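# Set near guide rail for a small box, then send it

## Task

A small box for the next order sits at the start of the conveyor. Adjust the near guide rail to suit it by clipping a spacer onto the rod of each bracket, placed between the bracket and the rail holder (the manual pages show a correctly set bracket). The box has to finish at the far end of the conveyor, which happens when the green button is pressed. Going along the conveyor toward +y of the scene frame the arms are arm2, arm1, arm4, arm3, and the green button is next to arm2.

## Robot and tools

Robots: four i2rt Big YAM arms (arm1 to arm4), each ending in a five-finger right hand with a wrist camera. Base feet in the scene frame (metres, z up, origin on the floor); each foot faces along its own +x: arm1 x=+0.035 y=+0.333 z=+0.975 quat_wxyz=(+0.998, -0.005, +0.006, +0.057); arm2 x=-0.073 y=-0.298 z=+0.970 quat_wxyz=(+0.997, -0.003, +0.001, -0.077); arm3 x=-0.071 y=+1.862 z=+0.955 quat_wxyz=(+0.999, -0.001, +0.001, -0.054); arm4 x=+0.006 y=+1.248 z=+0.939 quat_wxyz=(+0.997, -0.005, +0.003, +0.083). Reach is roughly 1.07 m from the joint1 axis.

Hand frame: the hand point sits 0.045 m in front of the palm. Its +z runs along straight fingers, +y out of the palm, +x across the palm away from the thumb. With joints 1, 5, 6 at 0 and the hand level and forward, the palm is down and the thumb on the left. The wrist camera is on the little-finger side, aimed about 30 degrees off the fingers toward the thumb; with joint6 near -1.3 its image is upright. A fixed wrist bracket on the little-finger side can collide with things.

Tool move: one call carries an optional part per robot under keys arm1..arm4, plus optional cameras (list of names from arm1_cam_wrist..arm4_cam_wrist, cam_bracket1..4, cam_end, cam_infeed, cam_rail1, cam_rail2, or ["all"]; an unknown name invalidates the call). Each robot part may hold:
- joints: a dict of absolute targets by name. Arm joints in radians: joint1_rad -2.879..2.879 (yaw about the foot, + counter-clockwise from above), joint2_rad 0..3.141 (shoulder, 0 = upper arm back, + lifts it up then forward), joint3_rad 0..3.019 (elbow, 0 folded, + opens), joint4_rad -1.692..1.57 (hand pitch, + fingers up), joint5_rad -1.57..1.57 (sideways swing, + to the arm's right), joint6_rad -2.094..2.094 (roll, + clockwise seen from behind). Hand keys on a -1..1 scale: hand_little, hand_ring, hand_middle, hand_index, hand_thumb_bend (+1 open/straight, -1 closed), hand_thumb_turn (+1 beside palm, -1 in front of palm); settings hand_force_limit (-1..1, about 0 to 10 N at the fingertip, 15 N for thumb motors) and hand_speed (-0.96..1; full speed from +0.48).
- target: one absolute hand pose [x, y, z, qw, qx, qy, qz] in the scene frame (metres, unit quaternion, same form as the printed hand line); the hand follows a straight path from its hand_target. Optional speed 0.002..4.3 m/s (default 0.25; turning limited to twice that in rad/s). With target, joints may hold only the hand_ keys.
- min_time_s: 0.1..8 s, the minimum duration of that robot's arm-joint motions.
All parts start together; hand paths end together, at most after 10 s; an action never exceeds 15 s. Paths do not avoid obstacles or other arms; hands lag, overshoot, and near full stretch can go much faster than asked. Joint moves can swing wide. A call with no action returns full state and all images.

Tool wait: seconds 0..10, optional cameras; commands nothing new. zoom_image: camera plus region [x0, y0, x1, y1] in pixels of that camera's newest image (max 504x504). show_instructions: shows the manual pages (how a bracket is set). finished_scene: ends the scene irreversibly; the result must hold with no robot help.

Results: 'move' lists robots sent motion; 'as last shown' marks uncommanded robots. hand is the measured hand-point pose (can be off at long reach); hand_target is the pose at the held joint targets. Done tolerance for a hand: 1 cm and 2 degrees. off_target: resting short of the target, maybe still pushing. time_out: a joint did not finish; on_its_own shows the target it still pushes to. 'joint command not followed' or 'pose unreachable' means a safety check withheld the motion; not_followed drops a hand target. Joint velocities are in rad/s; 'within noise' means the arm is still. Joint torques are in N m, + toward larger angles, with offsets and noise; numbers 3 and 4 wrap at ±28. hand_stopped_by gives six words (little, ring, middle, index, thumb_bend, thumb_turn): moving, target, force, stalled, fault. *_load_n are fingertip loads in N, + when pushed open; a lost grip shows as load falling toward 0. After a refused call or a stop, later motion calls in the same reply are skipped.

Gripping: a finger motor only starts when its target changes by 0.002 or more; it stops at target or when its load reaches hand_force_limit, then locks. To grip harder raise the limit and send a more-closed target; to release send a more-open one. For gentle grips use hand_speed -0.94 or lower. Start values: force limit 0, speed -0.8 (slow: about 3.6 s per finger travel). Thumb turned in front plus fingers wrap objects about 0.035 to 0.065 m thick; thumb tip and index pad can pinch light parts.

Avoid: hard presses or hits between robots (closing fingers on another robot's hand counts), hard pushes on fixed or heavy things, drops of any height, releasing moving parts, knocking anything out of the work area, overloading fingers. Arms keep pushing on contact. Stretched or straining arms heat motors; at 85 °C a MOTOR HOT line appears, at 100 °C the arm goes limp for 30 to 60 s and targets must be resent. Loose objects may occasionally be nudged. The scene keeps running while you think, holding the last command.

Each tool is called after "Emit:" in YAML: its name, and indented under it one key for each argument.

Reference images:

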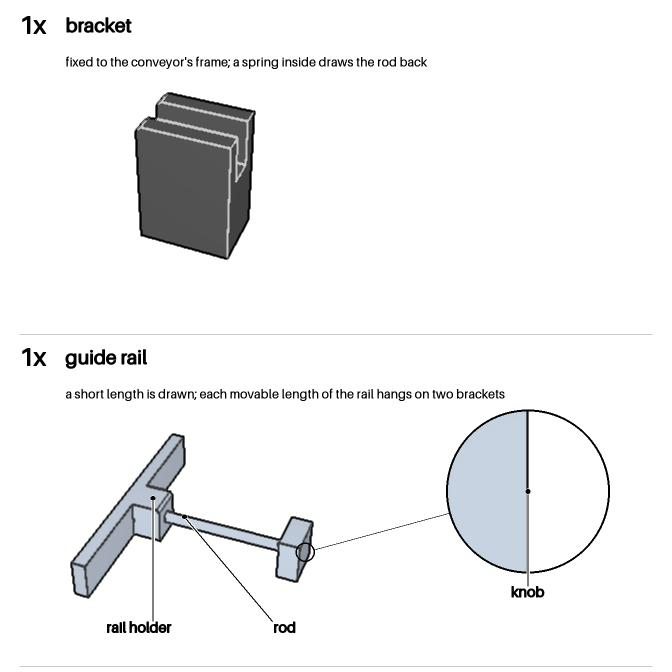

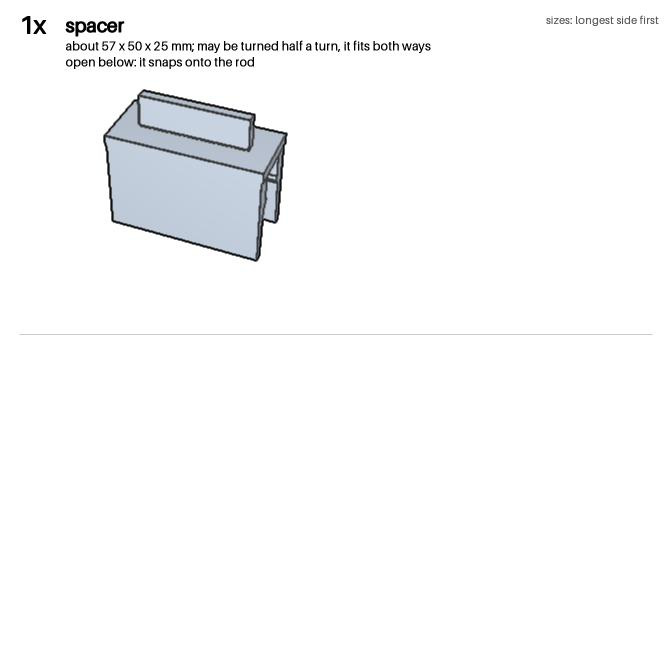

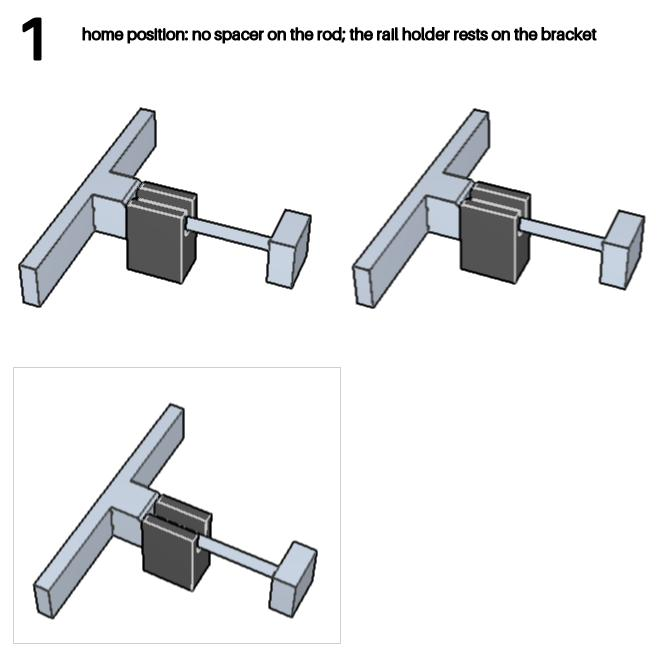

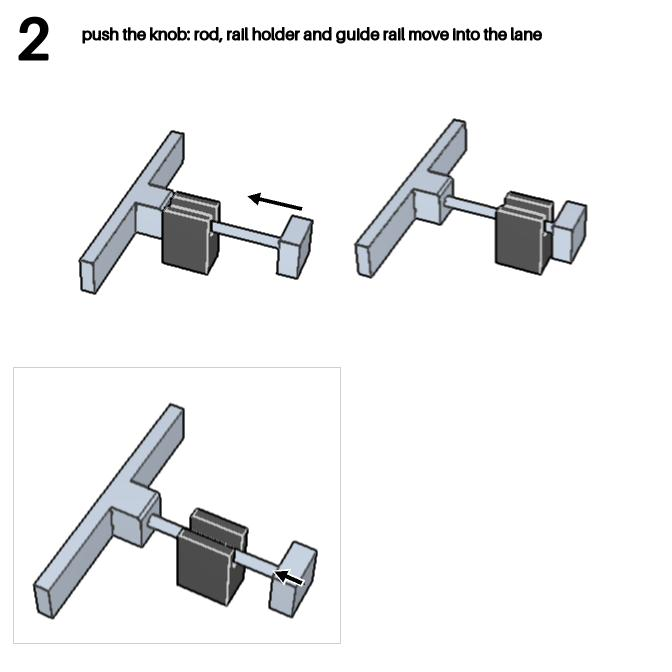

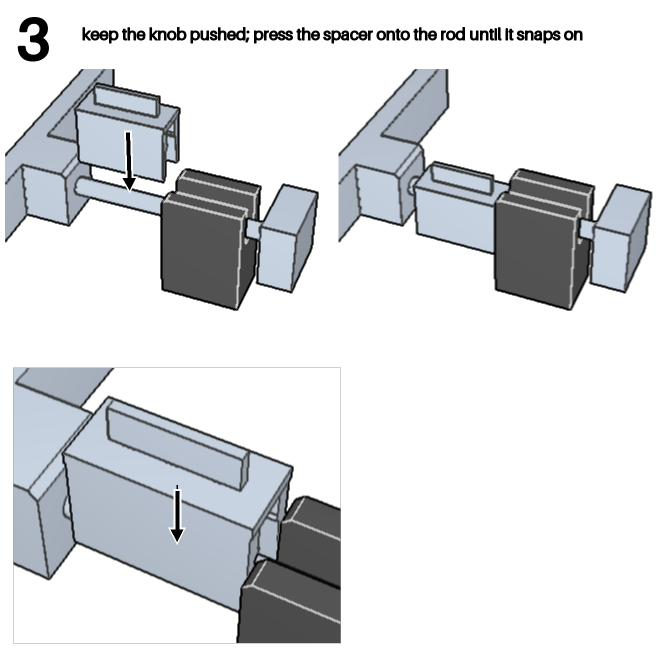

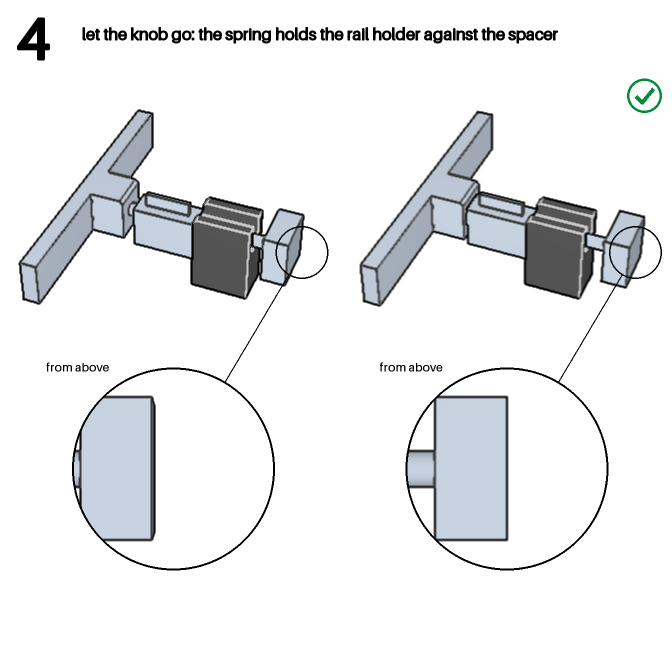

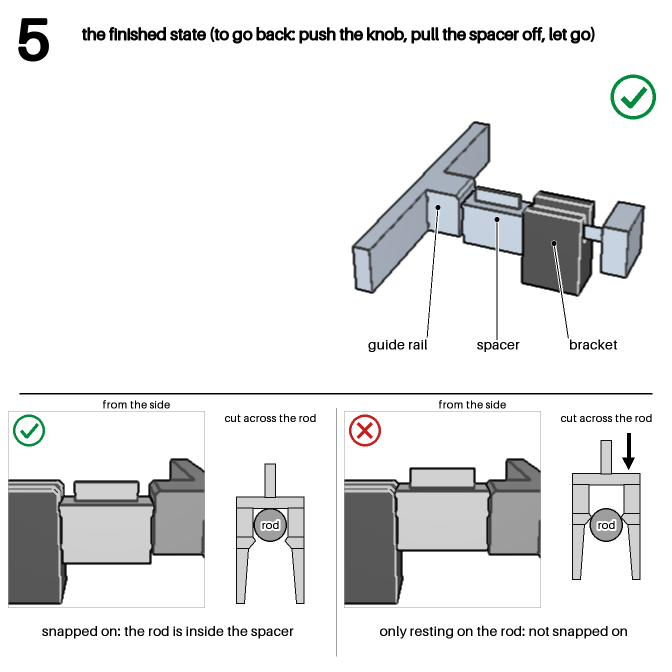

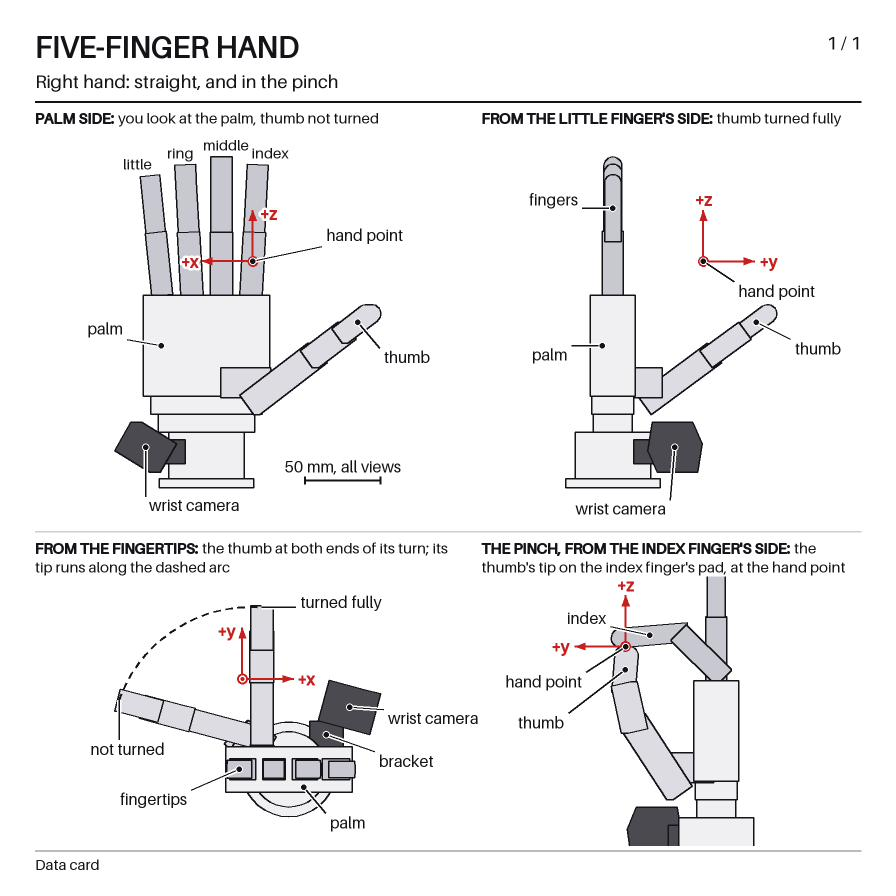

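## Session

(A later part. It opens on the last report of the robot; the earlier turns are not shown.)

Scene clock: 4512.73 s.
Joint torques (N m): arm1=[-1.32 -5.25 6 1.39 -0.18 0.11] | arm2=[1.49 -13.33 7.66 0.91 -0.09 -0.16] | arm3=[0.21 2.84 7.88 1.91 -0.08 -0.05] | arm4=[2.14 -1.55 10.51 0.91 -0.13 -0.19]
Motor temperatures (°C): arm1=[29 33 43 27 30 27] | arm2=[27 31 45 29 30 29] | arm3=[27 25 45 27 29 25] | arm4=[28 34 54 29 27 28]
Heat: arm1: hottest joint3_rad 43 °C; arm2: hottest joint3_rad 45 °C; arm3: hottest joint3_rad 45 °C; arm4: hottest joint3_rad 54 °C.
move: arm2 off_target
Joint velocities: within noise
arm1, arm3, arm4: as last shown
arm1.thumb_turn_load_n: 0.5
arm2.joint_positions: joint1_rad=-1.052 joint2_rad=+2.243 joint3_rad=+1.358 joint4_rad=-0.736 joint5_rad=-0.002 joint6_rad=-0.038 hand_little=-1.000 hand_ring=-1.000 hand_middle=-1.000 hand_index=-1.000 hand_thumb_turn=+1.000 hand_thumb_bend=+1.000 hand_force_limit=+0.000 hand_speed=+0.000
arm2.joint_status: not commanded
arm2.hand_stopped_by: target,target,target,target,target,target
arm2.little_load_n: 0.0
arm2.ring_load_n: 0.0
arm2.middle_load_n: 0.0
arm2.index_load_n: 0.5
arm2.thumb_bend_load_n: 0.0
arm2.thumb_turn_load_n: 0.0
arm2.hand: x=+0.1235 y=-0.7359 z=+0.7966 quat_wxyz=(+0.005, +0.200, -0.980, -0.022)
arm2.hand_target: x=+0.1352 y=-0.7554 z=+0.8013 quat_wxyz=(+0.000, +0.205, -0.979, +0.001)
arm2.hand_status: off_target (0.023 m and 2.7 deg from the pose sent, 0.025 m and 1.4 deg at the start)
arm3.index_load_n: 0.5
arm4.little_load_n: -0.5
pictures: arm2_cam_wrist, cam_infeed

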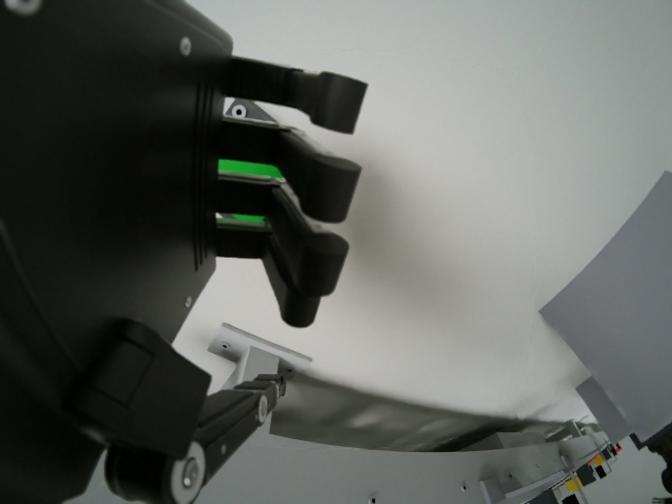

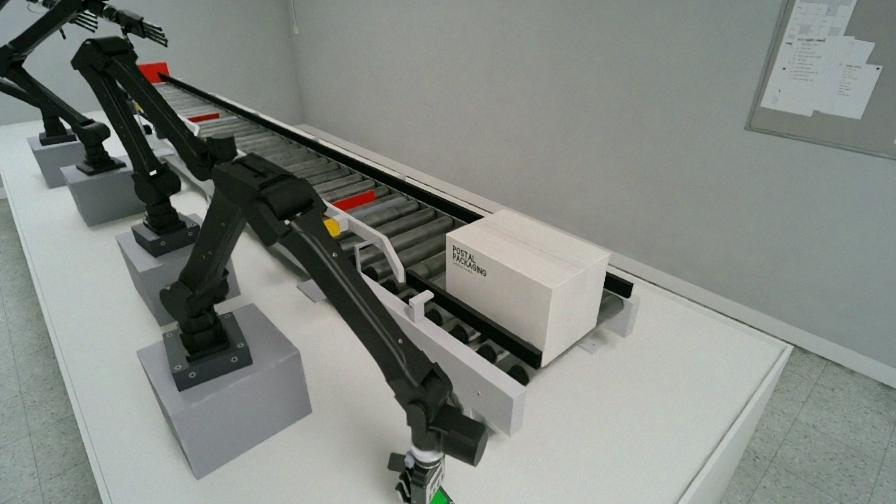

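Emit:
move:
  arm2: {"target":[0.146,-0.75,0.775,0,0.205,-0.979,0],"speed":0.06}
  cameras: ["cam_infeed","arm2_cam_wrist","cam_rail1"]

Emit:
zoom_image:
  camera: "cam_infeed"
  region: [300, 350, 500, 504]

Scene clock: 4523.10 s.
Joint torques (N m): arm1=[-1.2 -5.19 5.94 1.39 -0.12 0.14] | arm2=[1.61 -13.51 7.31 0.84 -0.06 0.01] | arm3=[0.26 2.84 7.88 1.92 -0.08 -0.06] | arm4=[2.02 -1.49 10.5 0.95 -0.13 -0.19]
Motor temperatures (°C): arm1=[29 32 43 27 30 27] | arm2=[27 31 44 29 30 29] | arm3=[27 25 45 27 29 25] | arm4=[28 34 54 29 27 28]
Heat: arm1: hottest joint3_rad 43 °C; arm2: hottest joint3_rad 44 °C; arm3: hottest joint3_rad 45 °C; arm4: hottest joint3_rad 54 °C.
move: arm2 off_target
Joint velocities: within noise
arm1, arm3, arm4: as last shown
arm1.ring_load_n: 0.5
arm2.joint_positions: joint1_rad=-1.029 joint2_rad=+2.293 joint3_rad=+1.362 joint4_rad=-0.690 joint5_rad=-0.006 joint6_rad=-0.036 hand_little=-1.000 hand_ring=-1.000 hand_middle=-1.000 hand_index=-1.000 hand_thumb_turn=+1.000 hand_thumb_bend=+1.000 hand_force_limit=+0.000 hand_speed=+0.000
arm2.joint_status: not commanded
arm2.hand_stopped_by: target,target,target,target,target,target
arm2.little_load_n: 0.0
arm2.ring_load_n: 0.0
arm2.middle_load_n: 0.0
arm2.index_load_n: 0.0
arm2.thumb_bend_load_n: 0.0
arm2.thumb_turn_load_n: 0.0
arm2.hand: x=+0.1338 y=-0.7298 z=+0.7709 quat_wxyz=(+0.003, +0.210, -0.977, -0.023)
arm2.hand_target: x=+0.1476 y=-0.7482 z=+0.7752 quat_wxyz=(-0.002, +0.206, -0.978, +0.000)
arm2.hand_status: off_target (0.024 m and 2.7 deg from the pose sent, 0.034 m and 2.7 deg at the start)
arm3.index_load_n: 0.0
arm4.little_load_n: 0.0
arm4.thumb_turn_load_n: 0.5
pictures: arm2_cam_wrist, cam_infeed, cam_rail1

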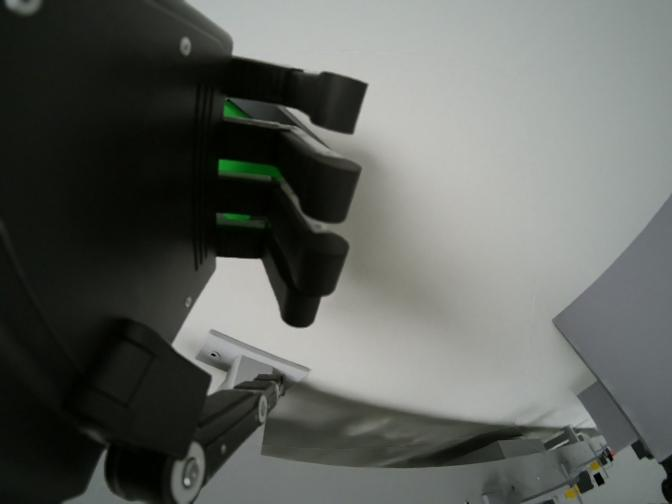

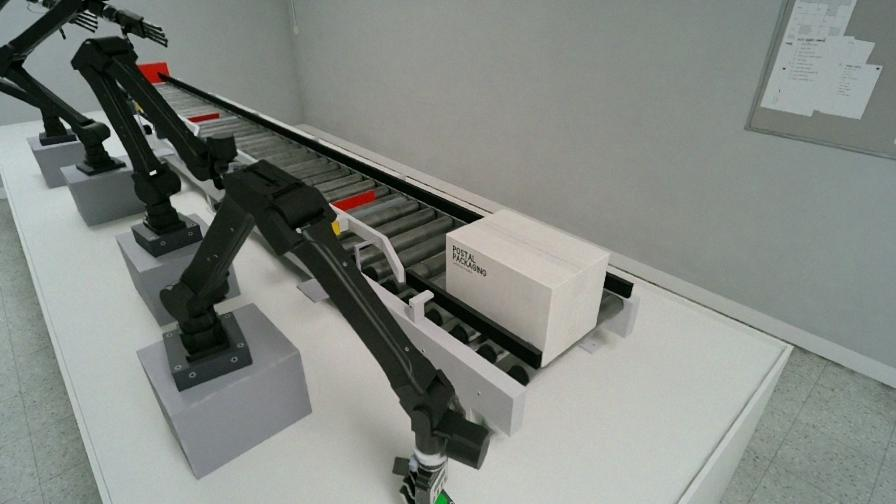

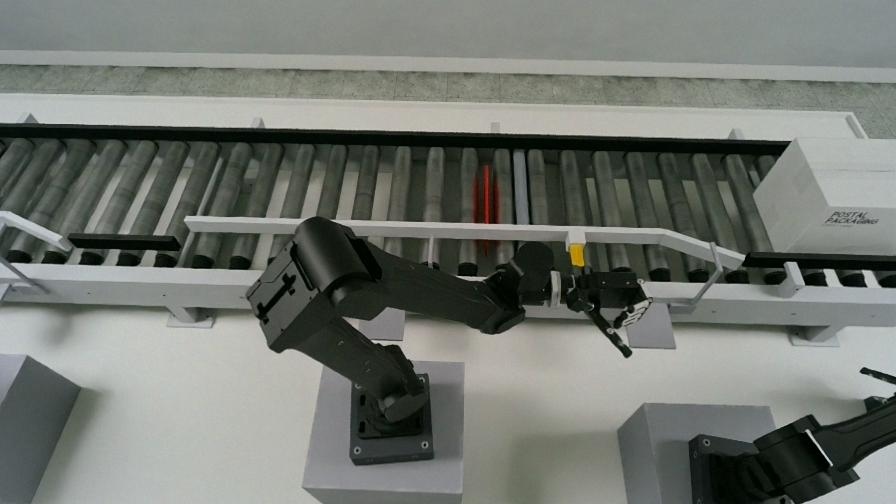

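Scaled by 2.520.

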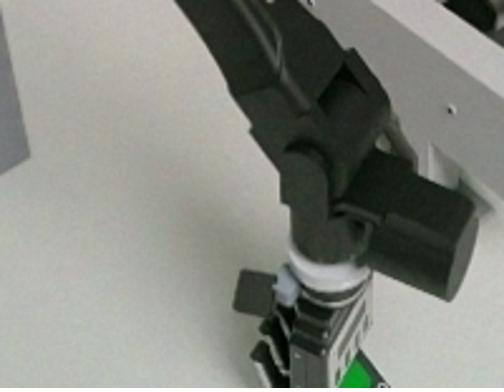

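Emit:
move:
  arm2: {"target":[0.146,-0.76,0.75,0,0.205,-0.979,0],"speed":0.06}
  cameras: ["cam_infeed","arm2_cam_wrist","cam_rail1"]

Emit:
zoom_image:
  camera: "arm2_cam_wrist"
  region: [200, 60, 400, 260]

Scene clock: 4531.70 s.
Joint torques (N m): arm1=[-1.44 -5.48 5.89 1.25 -0.14 0.11] | arm2=[0.85 -13.04 7.12 1.03 0.08 -0.04] | arm3=[0.21 2.84 7.87 1.91 -0.08 -0.05] | arm4=[2.26 -1.61 10.51 0.92 -0.12 -0.19]
Motor temperatures (°C): arm1=[29 32 43 27 30 27] | arm2=[27 31 44 29 30 29] | arm3=[27 25 45 27 29 25] | arm4=[28 34 54 29 27 28]
Heat: arm1: hottest joint3_rad 43 °C; arm2: hottest joint3_rad 44 °C; arm3: hottest joint3_rad 45 °C; arm4: hottest joint3_rad 54 °C.
move: arm2 off_target
Joint velocities: within noise
arm1, arm4: as last shown
arm1.ring_load_n: 0.0
arm2.joint_positions: joint1_rad=-1.029 joint2_rad=+2.347 joint3_rad=+1.413 joint4_rad=-0.675 joint5_rad=-0.011 joint6_rad=-0.036 hand_little=-1.000 hand_ring=-1.000 hand_middle=-1.000 hand_index=-1.000 hand_thumb_turn=+1.000 hand_thumb_bend=+1.000 hand_force_limit=+0.000 hand_speed=+0.000
arm2.joint_status: not commanded
arm2.hand_stopped_by: target,target,target,target,target,target
arm2.little_load_n: 0.0
arm2.ring_load_n: 0.0
arm2.middle_load_n: 0.0
arm2.index_load_n: -0.5
arm2.thumb_bend_load_n: 0.0
arm2.thumb_turn_load_n: 0.0
arm2.hand: x=+0.1402 y=-0.7432 z=+0.7530 quat_wxyz=(+0.000, +0.210, -0.977, -0.017)
arm2.hand_target: x=+0.1467 y=-0.7590 z=+0.7500 quat_wxyz=(-0.002, +0.205, -0.979, +0.000)
arm2.hand_status: off_target (0.018 m and 2.1 deg from the pose sent, 0.039 m and 2.7 deg at the start)
arm3.joint_positions: joint1_rad=-0.183 joint2_rad=+0.625 joint3_rad=+1.366 joint4_rad=-1.295 joint5_rad=-0.032 joint6_rad=-1.281 hand_little=+1.000 hand_ring=+1.000 hand_middle=+1.000 hand_index=+1.000 hand_thumb_turn=+1.000 hand_thumb_bend=+1.000 hand_force_limit=+0.000 hand_speed=-0.800
arm3.joint_status: not commanded
arm3.hand_stopped_by: target,target,target,target,target,target
arm3.little_load_n: 0.0
arm3.ring_load_n: 0.0
arm3.middle_load_n: 0.0
arm3.index_load_n: 0.0
arm3.thumb_bend_load_n: 0.0
arm3.thumb_turn_load_n: 0.0
arm3.hand: x=+0.1496 y=+1.7528 z=+1.4379 quat_wxyz=(-0.013, +0.840, -0.242, +0.485)
arm3.hand_target: x=+0.1488 y=+1.7531 z=+1.4458 quat_wxyz=(-0.013, +0.836, -0.241, +0.494)
arm3.hand_status: not commanded
arm4.little_load_n: -0.5
arm4.thumb_turn_load_n: 0.0
pictures: arm2_cam_wrist, cam_infeed, cam_rail1

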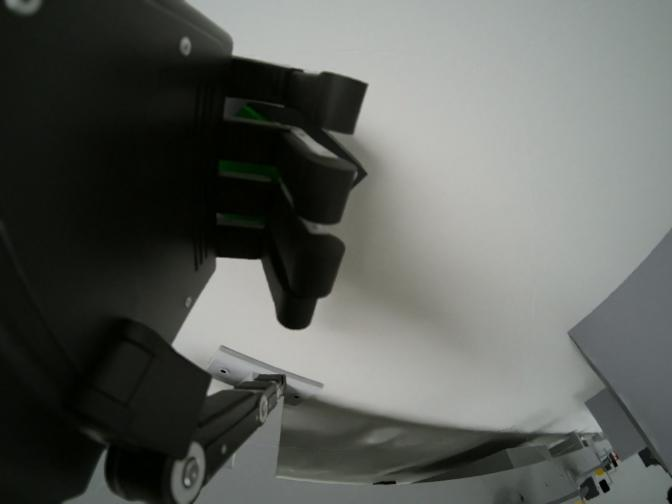

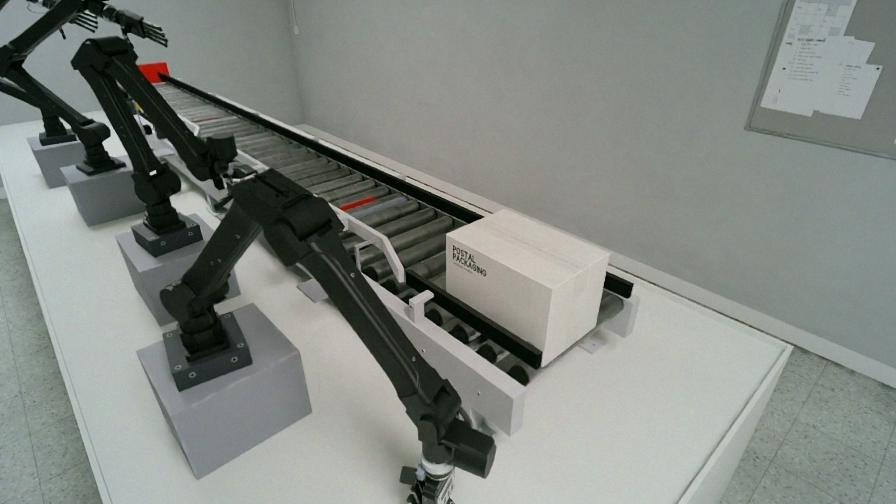

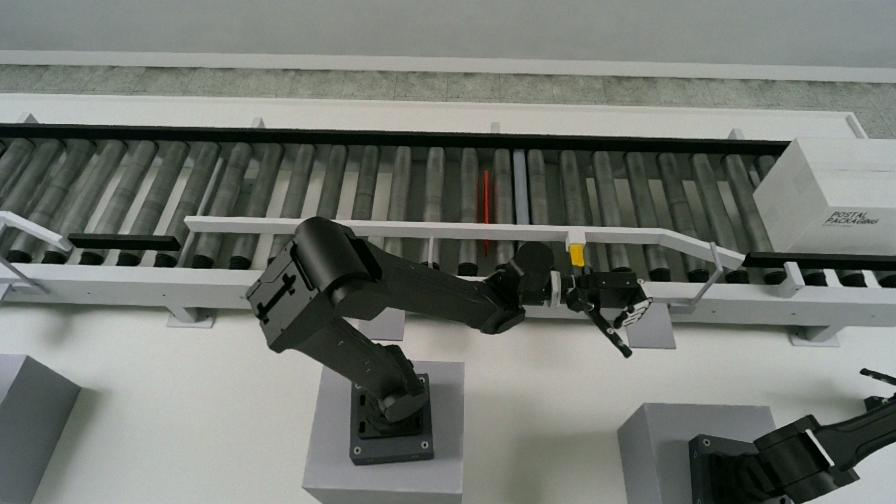

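Scaled by 2.520 from the camera's image (finer frame: 960x720).

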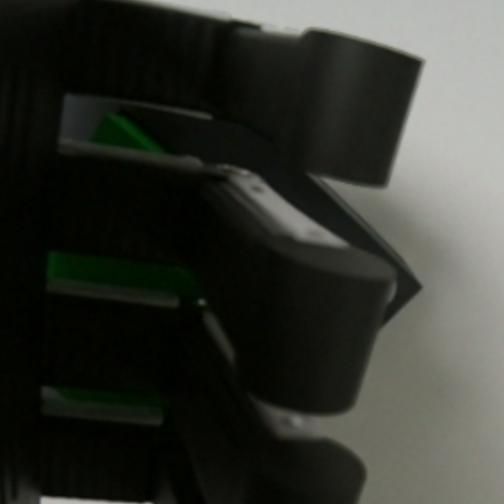

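Emit:
move:
  arm2: {"target":[0.146,-0.75,0.90,0,0.205,-0.979,0],"speed":0.15}
  cameras: ["cam_infeed","cam_rail1","cam_rail2"]

Scene clock: 4536.80 s.
Joint torques (N m): arm1=[-1.73 -5.6 5.85 1.47 -0.13 0.11] | arm2=[1.26 -13.8 6.42 -0.24 0.14 0.01] | arm3=[0.26 2.84 7.88 1.91 -0.08 -0.05] | arm4=[2.2 -1.55 10.51 0.95 -0.12 -0.19]
Motor temperatures (°C): arm1=[29 32 43 27 30 27] | arm2=[27 31 44 29 30 29] | arm3=[27 25 45 27 29 25] | arm4=[28 34 54 29 27 28]
Heat: arm1: hottest joint3_rad 43 °C; arm2: hottest joint3_rad 44 °C; arm3: hottest joint3_rad 45 °C; arm4: hottest joint3_rad 54 °C.
move: arm2 done
Joint velocities: within noise
arm1, arm3, arm4: as last shown
arm2.joint_positions: joint1_rad=-1.029 joint2_rad=+2.080 joint3_rad=+1.405 joint4_rad=-0.899 joint5_rad=-0.002 joint6_rad=-0.036 hand_little=-1.000 hand_ring=-1.000 hand_middle=-1.000 hand_index=-1.000 hand_thumb_turn=+1.000 hand_thumb_bend=+1.000 hand_force_limit=+0.000 hand_speed=+0.000
arm2.joint_status: not commanded
arm2.hand_stopped_by: target,target,target,target,target,target
arm2.little_load_n: 0.0
arm2.ring_load_n: 0.0
arm2.middle_load_n: 0.0
arm2.index_load_n: 0.0
arm2.thumb_bend_load_n: 0.0
arm2.thumb_turn_load_n: 0.0
arm2.hand: x=+0.1430 y=-0.7530 z=+0.8938 quat_wxyz=(+0.001, +0.210, -0.978, +0.001)
arm2.hand_target: x=+0.1454 y=-0.7515 z=+0.8989 quat_wxyz=(+0.003, +0.205, -0.979, +0.000)
arm2.hand_status: done (0.008 m and 0.7 deg from the pose sent, 0.147 m and 2.1 deg at the start)
arm4.little_load_n: 0.0

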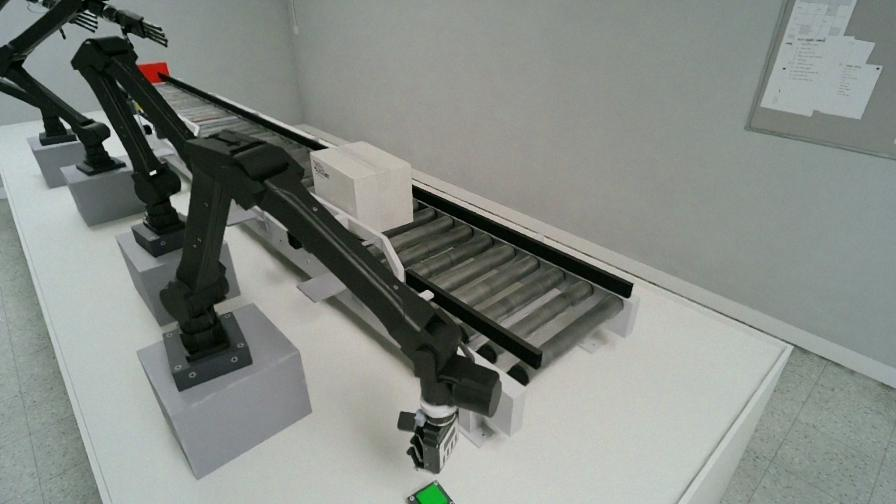

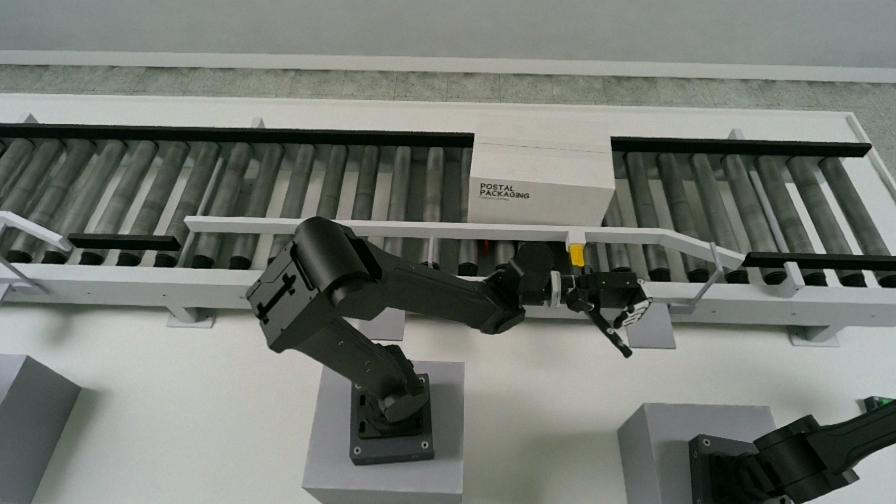

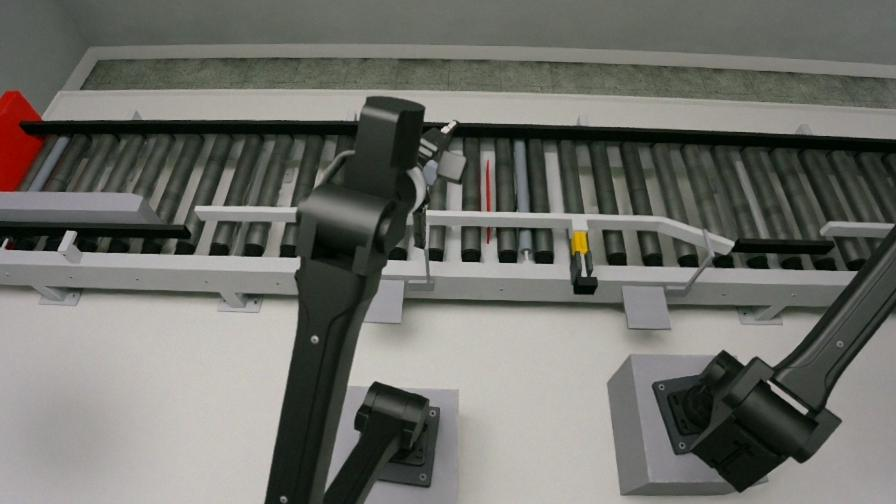

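The box is moving. Let me wait and watch.

Emit:
wait:
  seconds: 3
  cameras: ["cam_rail1","cam_rail2","cam_end"]

Scene clock: 4541.83 s.
Joint torques (N m): arm1=[-1.55 -4.66 5.82 1.36 -0.13 0.11] | arm2=[1.26 -13.74 6.46 -0.27 0.14 0] | arm3=[0.26 2.84 7.88 1.91 -0.08 -0.05] | arm4=[2.26 -1.73 10.51 0.95 -0.13 -0.19]
Motor temperatures (°C): arm1=[29 32 43 27 30 27] | arm2=[27 31 44 29 30 29] | arm3=[27 25 45 27 29 25] | arm4=[28 34 54 29 27 28]
Heat: arm1: hottest joint3_rad 43 °C; arm2: hottest joint3_rad 44 °C; arm3: hottest joint3_rad 45 °C; arm4: hottest joint3_rad 54 °C.
Joint velocities: within noise
arm1.joint_positions: joint1_rad=-1.102 joint2_rad=+1.301 joint3_rad=+0.362 joint4_rad=+0.943 joint5_rad=+0.571 joint6_rad=-1.553 hand_little=-1.000 hand_ring=-1.000 hand_middle=-1.000 hand_index=-1.000 hand_thumb_turn=-0.950 hand_thumb_bend=+1.000 hand_force_limit=+0.100 hand_speed=-0.900
arm1.joint_status: not commanded
arm1.hand_stopped_by: target,target,target,target,target,target
arm1.little_load_n: 0.0
arm1.ring_load_n: 0.0
arm1.middle_load_n: 0.0
arm1.index_load_n: 0.0
arm1.thumb_bend_load_n: 0.0
arm1.thumb_turn_load_n: 0.5
arm1.hand: x=+0.1363 y=-0.0999 z=+1.1530 quat_wxyz=(+0.499, +0.497, -0.496, +0.508)
arm1.hand_target: x=+0.1316 y=-0.1007 z=+1.1474 quat_wxyz=(+0.498, +0.501, -0.501, +0.500)
arm1.hand_status: not commanded
arm2.joint_positions: joint1_rad=-1.029 joint2_rad=+2.080 joint3_rad=+1.405 joint4_rad=-0.899 joint5_rad=-0.002 joint6_rad=-0.036 hand_little=-1.000 hand_ring=-1.000 hand_middle=-1.000 hand_index=-1.000 hand_thumb_turn=+1.000 hand_thumb_bend=+1.000 hand_force_limit=+0.000 hand_speed=+0.000
arm2.joint_status: not commanded
arm2.hand_stopped_by: target,target,target,target,target,target
arm2.little_load_n: 0.0
arm2.ring_load_n: 0.0
arm2.middle_load_n: 0.0
arm2.index_load_n: 0.0
arm2.thumb_bend_load_n: 0.0
arm2.thumb_turn_load_n: 0.0
arm2.hand: x=+0.1430 y=-0.7530 z=+0.8938 quat_wxyz=(+0.001, +0.210, -0.978, +0.001)
arm2.hand_target: x=+0.1454 y=-0.7515 z=+0.8989 quat_wxyz=(+0.003, +0.205, -0.979, +0.000)
arm2.hand_status: done (0.008 m and 0.7 deg from the pose sent, 0.147 m and 2.1 deg at the start)
arm3.joint_positions: joint1_rad=-0.183 joint2_rad=+0.625 joint3_rad=+1.366 joint4_rad=-1.295 joint5_rad=-0.032 joint6_rad=-1.281 hand_little=+1.000 hand_ring=+1.000 hand_middle=+1.000 hand_index=+1.000 hand_thumb_turn=+1.000 hand_thumb_bend=+1.000 hand_force_limit=+0.000 hand_speed=-0.800
arm3.joint_status: not commanded
arm3.hand_stopped_by: target,target,target,target,target,target
arm3.little_load_n: 0.0
arm3.ring_load_n: 0.0
arm3.middle_load_n: 0.0
arm3.index_load_n: 0.0
arm3.thumb_bend_load_n: 0.0
arm3.thumb_turn_load_n: 0.0
arm3.hand: x=+0.1496 y=+1.7528 z=+1.4379 quat_wxyz=(-0.013, +0.840, -0.242, +0.485)
arm3.hand_target: x=+0.1488 y=+1.7531 z=+1.4458 quat_wxyz=(-0.013, +0.836, -0.241, +0.494)
arm3.hand_status: not commanded
arm4.joint_positions: joint1_rad=-0.925 joint2_rad=+0.798 joint3_rad=+1.302 joint4_rad=-0.889 joint5_rad=+0.065 joint6_rad=-1.027 hand_little=+1.000 hand_ring=+1.000 hand_middle=+1.000 hand_index=+1.000 hand_thumb_turn=-1.000 hand_thumb_bend=+0.600 hand_force_limit=+0.100 hand_speed=-0.800
arm4.joint_status: not commanded
arm4.hand_stopped_by: target,target,target,target,target,target
arm4.little_load_n: 0.0
arm4.ring_load_n: 0.0
arm4.middle_load_n: 0.0
arm4.index_load_n: 0.0
arm4.thumb_bend_load_n: 0.0
arm4.thumb_turn_load_n: 0.0
arm4.hand: x=+0.2401 y=+0.9671 z=+1.4213 quat_wxyz=(+0.092, +0.649, -0.514, +0.553)
arm4.hand_target: x=+0.2433 y=+0.9708 z=+1.4179 quat_wxyz=(+0.091, +0.663, -0.503, +0.547)
arm4.hand_status: not commanded
wait: 3.00 s; at rest from the start
pictures: cam_end, cam_rail1, cam_rail2

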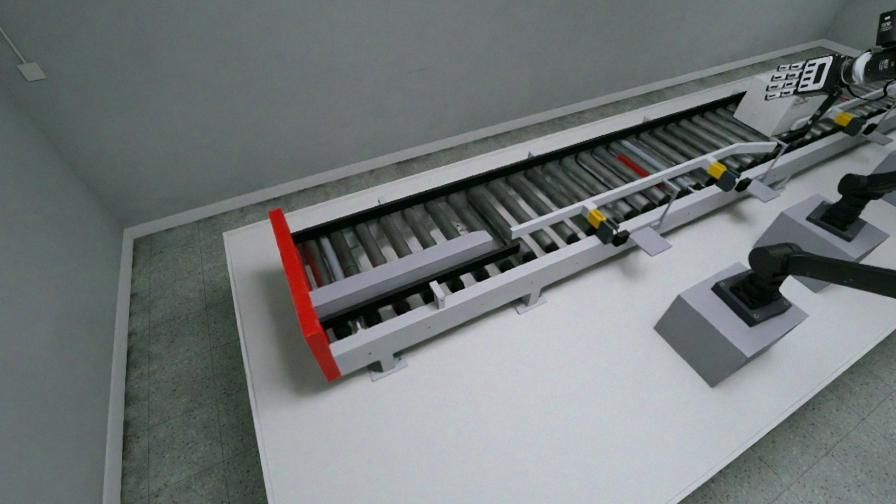

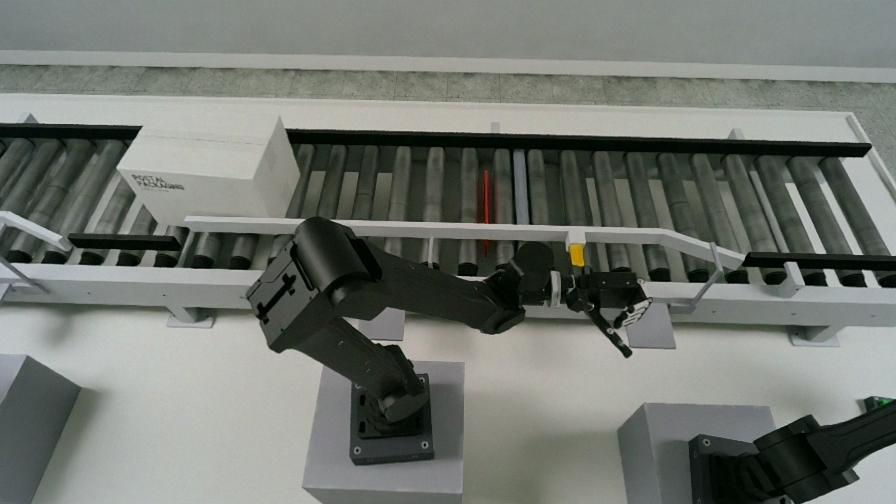

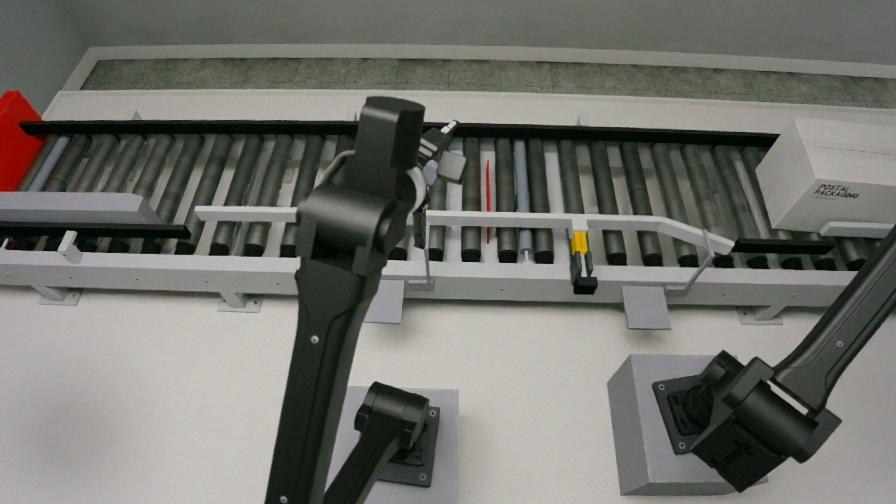

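Emit:
wait:
  seconds: 4
  cameras: ["cam_rail2","cam_end"]

Emit:
wait:
  seconds: 5
  cameras: ["cam_rail2","cam_end"]

Scene clock: 4548.60 s.
Joint torques (N m): arm1=[-1.49 -5.07 5.87 1.21 -0.15 0.13] | arm2=[1.26 -13.68 6.45 -0.27 0.14 0.01] | arm3=[0.26 2.84 7.88 1.91 -0.08 -0.05] | arm4=[2.14 -1.73 10.48 0.92 -0.13 -0.19]
Motor temperatures (°C): arm1=[29 32 43 27 30 27] | arm2=[27 31 44 29 30 29] | arm3=[27 25 45 27 29 25] | arm4=[28 34 54 29 27 28]
Heat: arm1: hottest joint3_rad 43 °C; arm2: hottest joint3_rad 44 °C; arm3: hottest joint3_rad 45 °C; arm4: hottest joint3_rad 54 °C.
Joint velocities: within noise
arm1.joint_positions: joint1_rad=-1.102 joint2_rad=+1.301 joint3_rad=+0.362 joint4_rad=+0.943 joint5_rad=+0.571 joint6_rad=-1.553 hand_little=-1.000 hand_ring=-1.000 hand_middle=-1.000 hand_index=-1.000 hand_thumb_turn=-0.950 hand_thumb_bend=+1.000 hand_force_limit=+0.100 hand_speed=-0.900
arm1.joint_status: not commanded
arm1.hand_stopped_by: target,target,target,target,target,target
arm1.little_load_n: 0.0
arm1.ring_load_n: 0.0
arm1.middle_load_n: 0.0
arm1.index_load_n: 0.0
arm1.thumb_bend_load_n: 0.0
arm1.thumb_turn_load_n: 0.5
arm1.hand: x=+0.1363 y=-0.0999 z=+1.1530 quat_wxyz=(+0.499, +0.497, -0.496, +0.508)
arm1.hand_target: x=+0.1316 y=-0.1007 z=+1.1474 quat_wxyz=(+0.498, +0.501, -0.501, +0.500)
arm1.hand_status: not commanded
arm2.joint_positions: joint1_rad=-1.029 joint2_rad=+2.080 joint3_rad=+1.405 joint4_rad=-0.899 joint5_rad=-0.002 joint6_rad=-0.036 hand_little=-1.000 hand_ring=-1.000 hand_middle=-1.000 hand_index=-1.000 hand_thumb_turn=+1.000 hand_thumb_bend=+1.000 hand_force_limit=+0.000 hand_speed=+0.000
arm2.joint_status: not commanded
arm2.hand_stopped_by: target,target,target,target,target,target
arm2.little_load_n: 0.0
arm2.ring_load_n: 0.0
arm2.middle_load_n: 0.0
arm2.index_load_n: 0.0
arm2.thumb_bend_load_n: 0.0
arm2.thumb_turn_load_n: 0.0
arm2.hand: x=+0.1430 y=-0.7530 z=+0.8938 quat_wxyz=(+0.001, +0.210, -0.978, +0.001)
arm2.hand_target: x=+0.1454 y=-0.7515 z=+0.8989 quat_wxyz=(+0.003, +0.205, -0.979, +0.000)
arm2.hand_status: done (0.008 m and 0.7 deg from the pose sent, 0.147 m and 2.1 deg at the start)
arm3.joint_positions: joint1_rad=-0.183 joint2_rad=+0.625 joint3_rad=+1.366 joint4_rad=-1.295 joint5_rad=-0.032 joint6_rad=-1.281 hand_little=+1.000 hand_ring=+1.000 hand_middle=+1.000 hand_index=+1.000 hand_thumb_turn=+1.000 hand_thumb_bend=+1.000 hand_force_limit=+0.000 hand_speed=-0.800
arm3.joint_status: not commanded
arm3.hand_stopped_by: target,target,target,target,target,target
arm3.little_load_n: 0.0
arm3.ring_load_n: 0.0
arm3.middle_load_n: -0.5
arm3.index_load_n: 0.0
arm3.thumb_bend_load_n: 0.0
arm3.thumb_turn_load_n: 0.0
arm3.hand: x=+0.1496 y=+1.7528 z=+1.4379 quat_wxyz=(-0.013, +0.840, -0.242, +0.485)
arm3.hand_target: x=+0.1488 y=+1.7531 z=+1.4458 quat_wxyz=(-0.013, +0.836, -0.241, +0.494)
arm3.hand_status: not commanded
arm4.joint_positions: joint1_rad=-0.925 joint2_rad=+0.798 joint3_rad=+1.302 joint4_rad=-0.889 joint5_rad=+0.065 joint6_rad=-1.027 hand_little=+1.000 hand_ring=+1.000 hand_middle=+1.000 hand_index=+1.000 hand_thumb_turn=-1.000 hand_thumb_bend=+0.600 hand_force_limit=+0.100 hand_speed=-0.800
arm4.joint_status: not commanded
arm4.hand_stopped_by: target,target,target,target,target,target
arm4.little_load_n: 0.0
arm4.ring_load_n: 0.0
arm4.middle_load_n: 0.0
arm4.index_load_n: 0.0
arm4.thumb_bend_load_n: 0.0
arm4.thumb_turn_load_n: 0.0
arm4.hand: x=+0.2401 y=+0.9671 z=+1.4213 quat_wxyz=(+0.092, +0.649, -0.514, +0.553)
arm4.hand_target: x=+0.2433 y=+0.9708 z=+1.4179 quat_wxyz=(+0.091, +0.663, -0.503, +0.547)
arm4.hand_status: not commanded
wait: 4.00 s; at rest from the start
pictures: cam_end, cam_rail2

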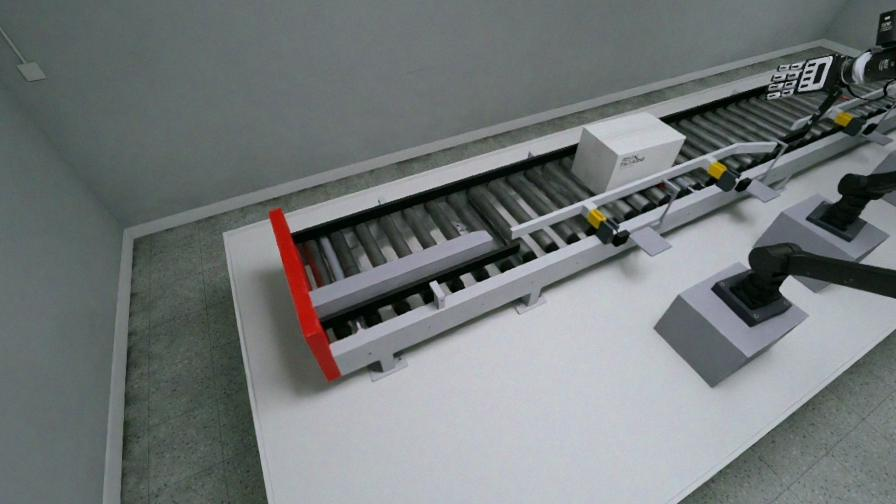

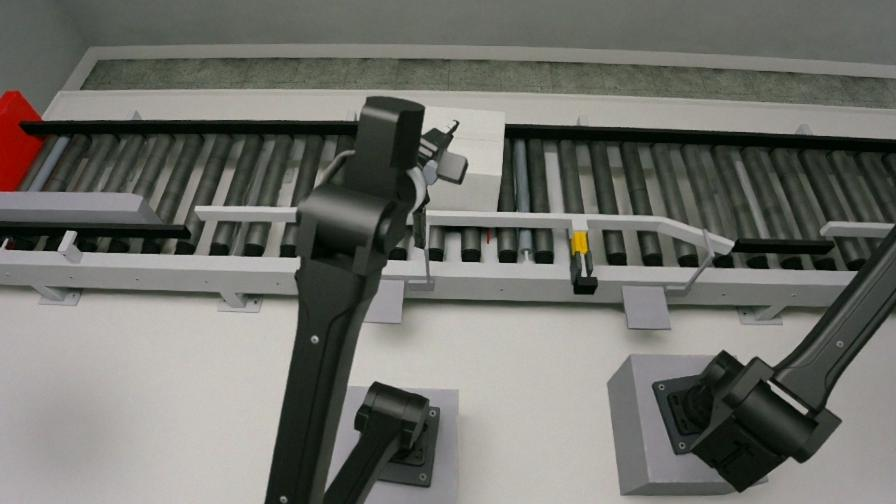

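Scene clock: 4553.60 s.
Joint torques (N m): arm1=[-1.49 -5.13 5.87 1.33 -0.13 0.08] | arm2=[1.26 -13.8 6.46 -0.27 0.14 0.01] | arm3=[0.21 2.78 7.88 1.91 -0.07 -0.05] | arm4=[2.2 -1.55 10.47 0.96 -0.13 -0.18]
Motor temperatures (°C): arm1=[29 32 43 27 30 27] | arm2=[27 32 44 29 30 29] | arm3=[27 25 45 27 29 25] | arm4=[28 34 54 29 27 28]
Heat: arm1: hottest joint3_rad 43 °C; arm2: hottest joint3_rad 44 °C; arm3: hottest joint3_rad 45 °C; arm4: hottest joint3_rad 54 °C.
Joint velocities: within noise
arm1.joint_positions: joint1_rad=-1.102 joint2_rad=+1.301 joint3_rad=+0.362 joint4_rad=+0.943 joint5_rad=+0.571 joint6_rad=-1.553 hand_little=-1.000 hand_ring=-1.000 hand_middle=-1.000 hand_index=-1.000 hand_thumb_turn=-0.950 hand_thumb_bend=+1.000 hand_force_limit=+0.100 hand_speed=-0.900
arm1.joint_status: not commanded
arm1.hand_stopped_by: target,target,target,target,target,target
arm1.little_load_n: 0.0
arm1.ring_load_n: 0.0
arm1.middle_load_n: 0.0
arm1.index_load_n: 0.0
arm1.thumb_bend_load_n: 0.0
arm1.thumb_turn_load_n: 0.0
arm1.hand: x=+0.1363 y=-0.0999 z=+1.1530 quat_wxyz=(+0.499, +0.497, -0.496, +0.508)
arm1.hand_target: x=+0.1316 y=-0.1007 z=+1.1474 quat_wxyz=(+0.498, +0.501, -0.501, +0.500)
arm1.hand_status: not commanded
arm2.joint_positions: joint1_rad=-1.029 joint2_rad=+2.080 joint3_rad=+1.405 joint4_rad=-0.899 joint5_rad=-0.002 joint6_rad=-0.036 hand_little=-1.000 hand_ring=-1.000 hand_middle=-1.000 hand_index=-1.000 hand_thumb_turn=+1.000 hand_thumb_bend=+1.000 hand_force_limit=+0.000 hand_speed=+0.000
arm2.joint_status: not commanded
arm2.hand_stopped_by: target,target,target,target,target,target
arm2.little_load_n: 0.0
arm2.ring_load_n: 0.0
arm2.middle_load_n: 0.0
arm2.index_load_n: 0.0
arm2.thumb_bend_load_n: 0.0
arm2.thumb_turn_load_n: 0.0
arm2.hand: x=+0.1430 y=-0.7530 z=+0.8938 quat_wxyz=(+0.001, +0.210, -0.978, +0.001)
arm2.hand_target: x=+0.1454 y=-0.7515 z=+0.8989 quat_wxyz=(+0.003, +0.205, -0.979, +0.000)
arm2.hand_status: done (0.008 m and 0.7 deg from the pose sent, 0.147 m and 2.1 deg at the start)
arm3.joint_positions: joint1_rad=-0.183 joint2_rad=+0.625 joint3_rad=+1.366 joint4_rad=-1.295 joint5_rad=-0.032 joint6_rad=-1.281 hand_little=+1.000 hand_ring=+1.000 hand_middle=+1.000 hand_index=+1.000 hand_thumb_turn=+1.000 hand_thumb_bend=+1.000 hand_force_limit=+0.000 hand_speed=-0.800
arm3.joint_status: not commanded
arm3.hand_stopped_by: target,target,target,target,target,target
arm3.little_load_n: 0.0
arm3.ring_load_n: 0.0
arm3.middle_load_n: 0.0
arm3.index_load_n: 0.0
arm3.thumb_bend_load_n: 0.0
arm3.thumb_turn_load_n: 0.0
arm3.hand: x=+0.1496 y=+1.7528 z=+1.4379 quat_wxyz=(-0.013, +0.840, -0.242, +0.485)
arm3.hand_target: x=+0.1488 y=+1.7531 z=+1.4458 quat_wxyz=(-0.013, +0.836, -0.241, +0.494)
arm3.hand_status: not commanded
arm4.joint_positions: joint1_rad=-0.925 joint2_rad=+0.798 joint3_rad=+1.302 joint4_rad=-0.889 joint5_rad=+0.065 joint6_rad=-1.027 hand_little=+1.000 hand_ring=+1.000 hand_middle=+1.000 hand_index=+1.000 hand_thumb_turn=-1.000 hand_thumb_bend=+0.600 hand_force_limit=+0.100 hand_speed=-0.800
arm4.joint_status: not commanded
arm4.hand_stopped_by: target,target,target,target,target,target
arm4.little_load_n: 0.0
arm4.ring_load_n: 0.0
arm4.middle_load_n: 0.0
arm4.index_load_n: 0.0
arm4.thumb_bend_load_n: 0.0
arm4.thumb_turn_load_n: 0.0
arm4.hand: x=+0.2401 y=+0.9671 z=+1.4213 quat_wxyz=(+0.092, +0.649, -0.514, +0.553)
arm4.hand_target: x=+0.2433 y=+0.9708 z=+1.4179 quat_wxyz=(+0.091, +0.663, -0.503, +0.547)
arm4.hand_status: not commanded
wait: 5.00 s; at rest by 0.27 s
pictures: cam_end, cam_rail2

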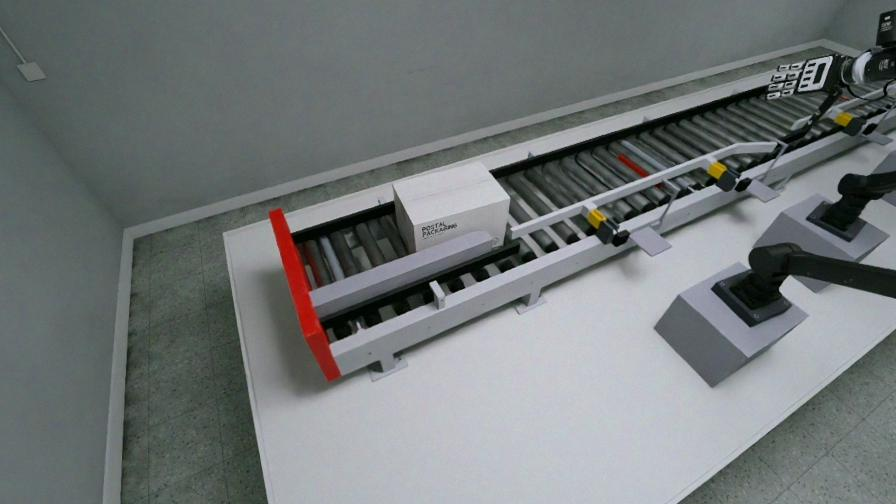

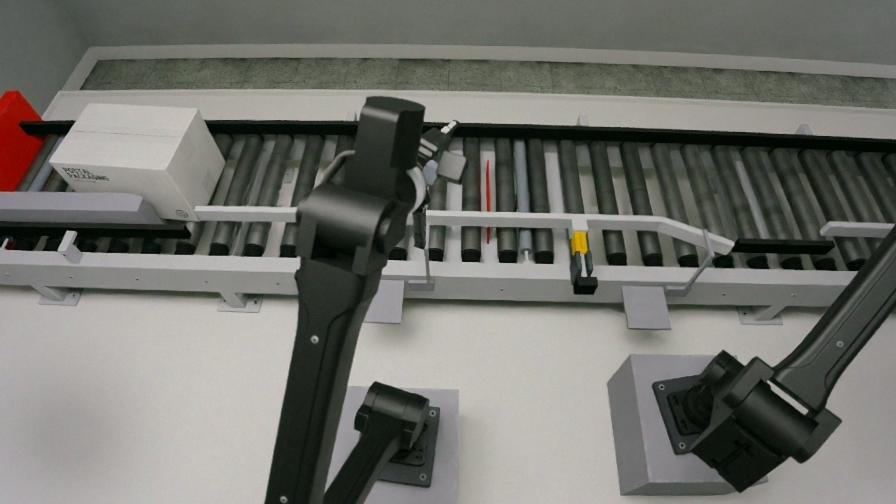

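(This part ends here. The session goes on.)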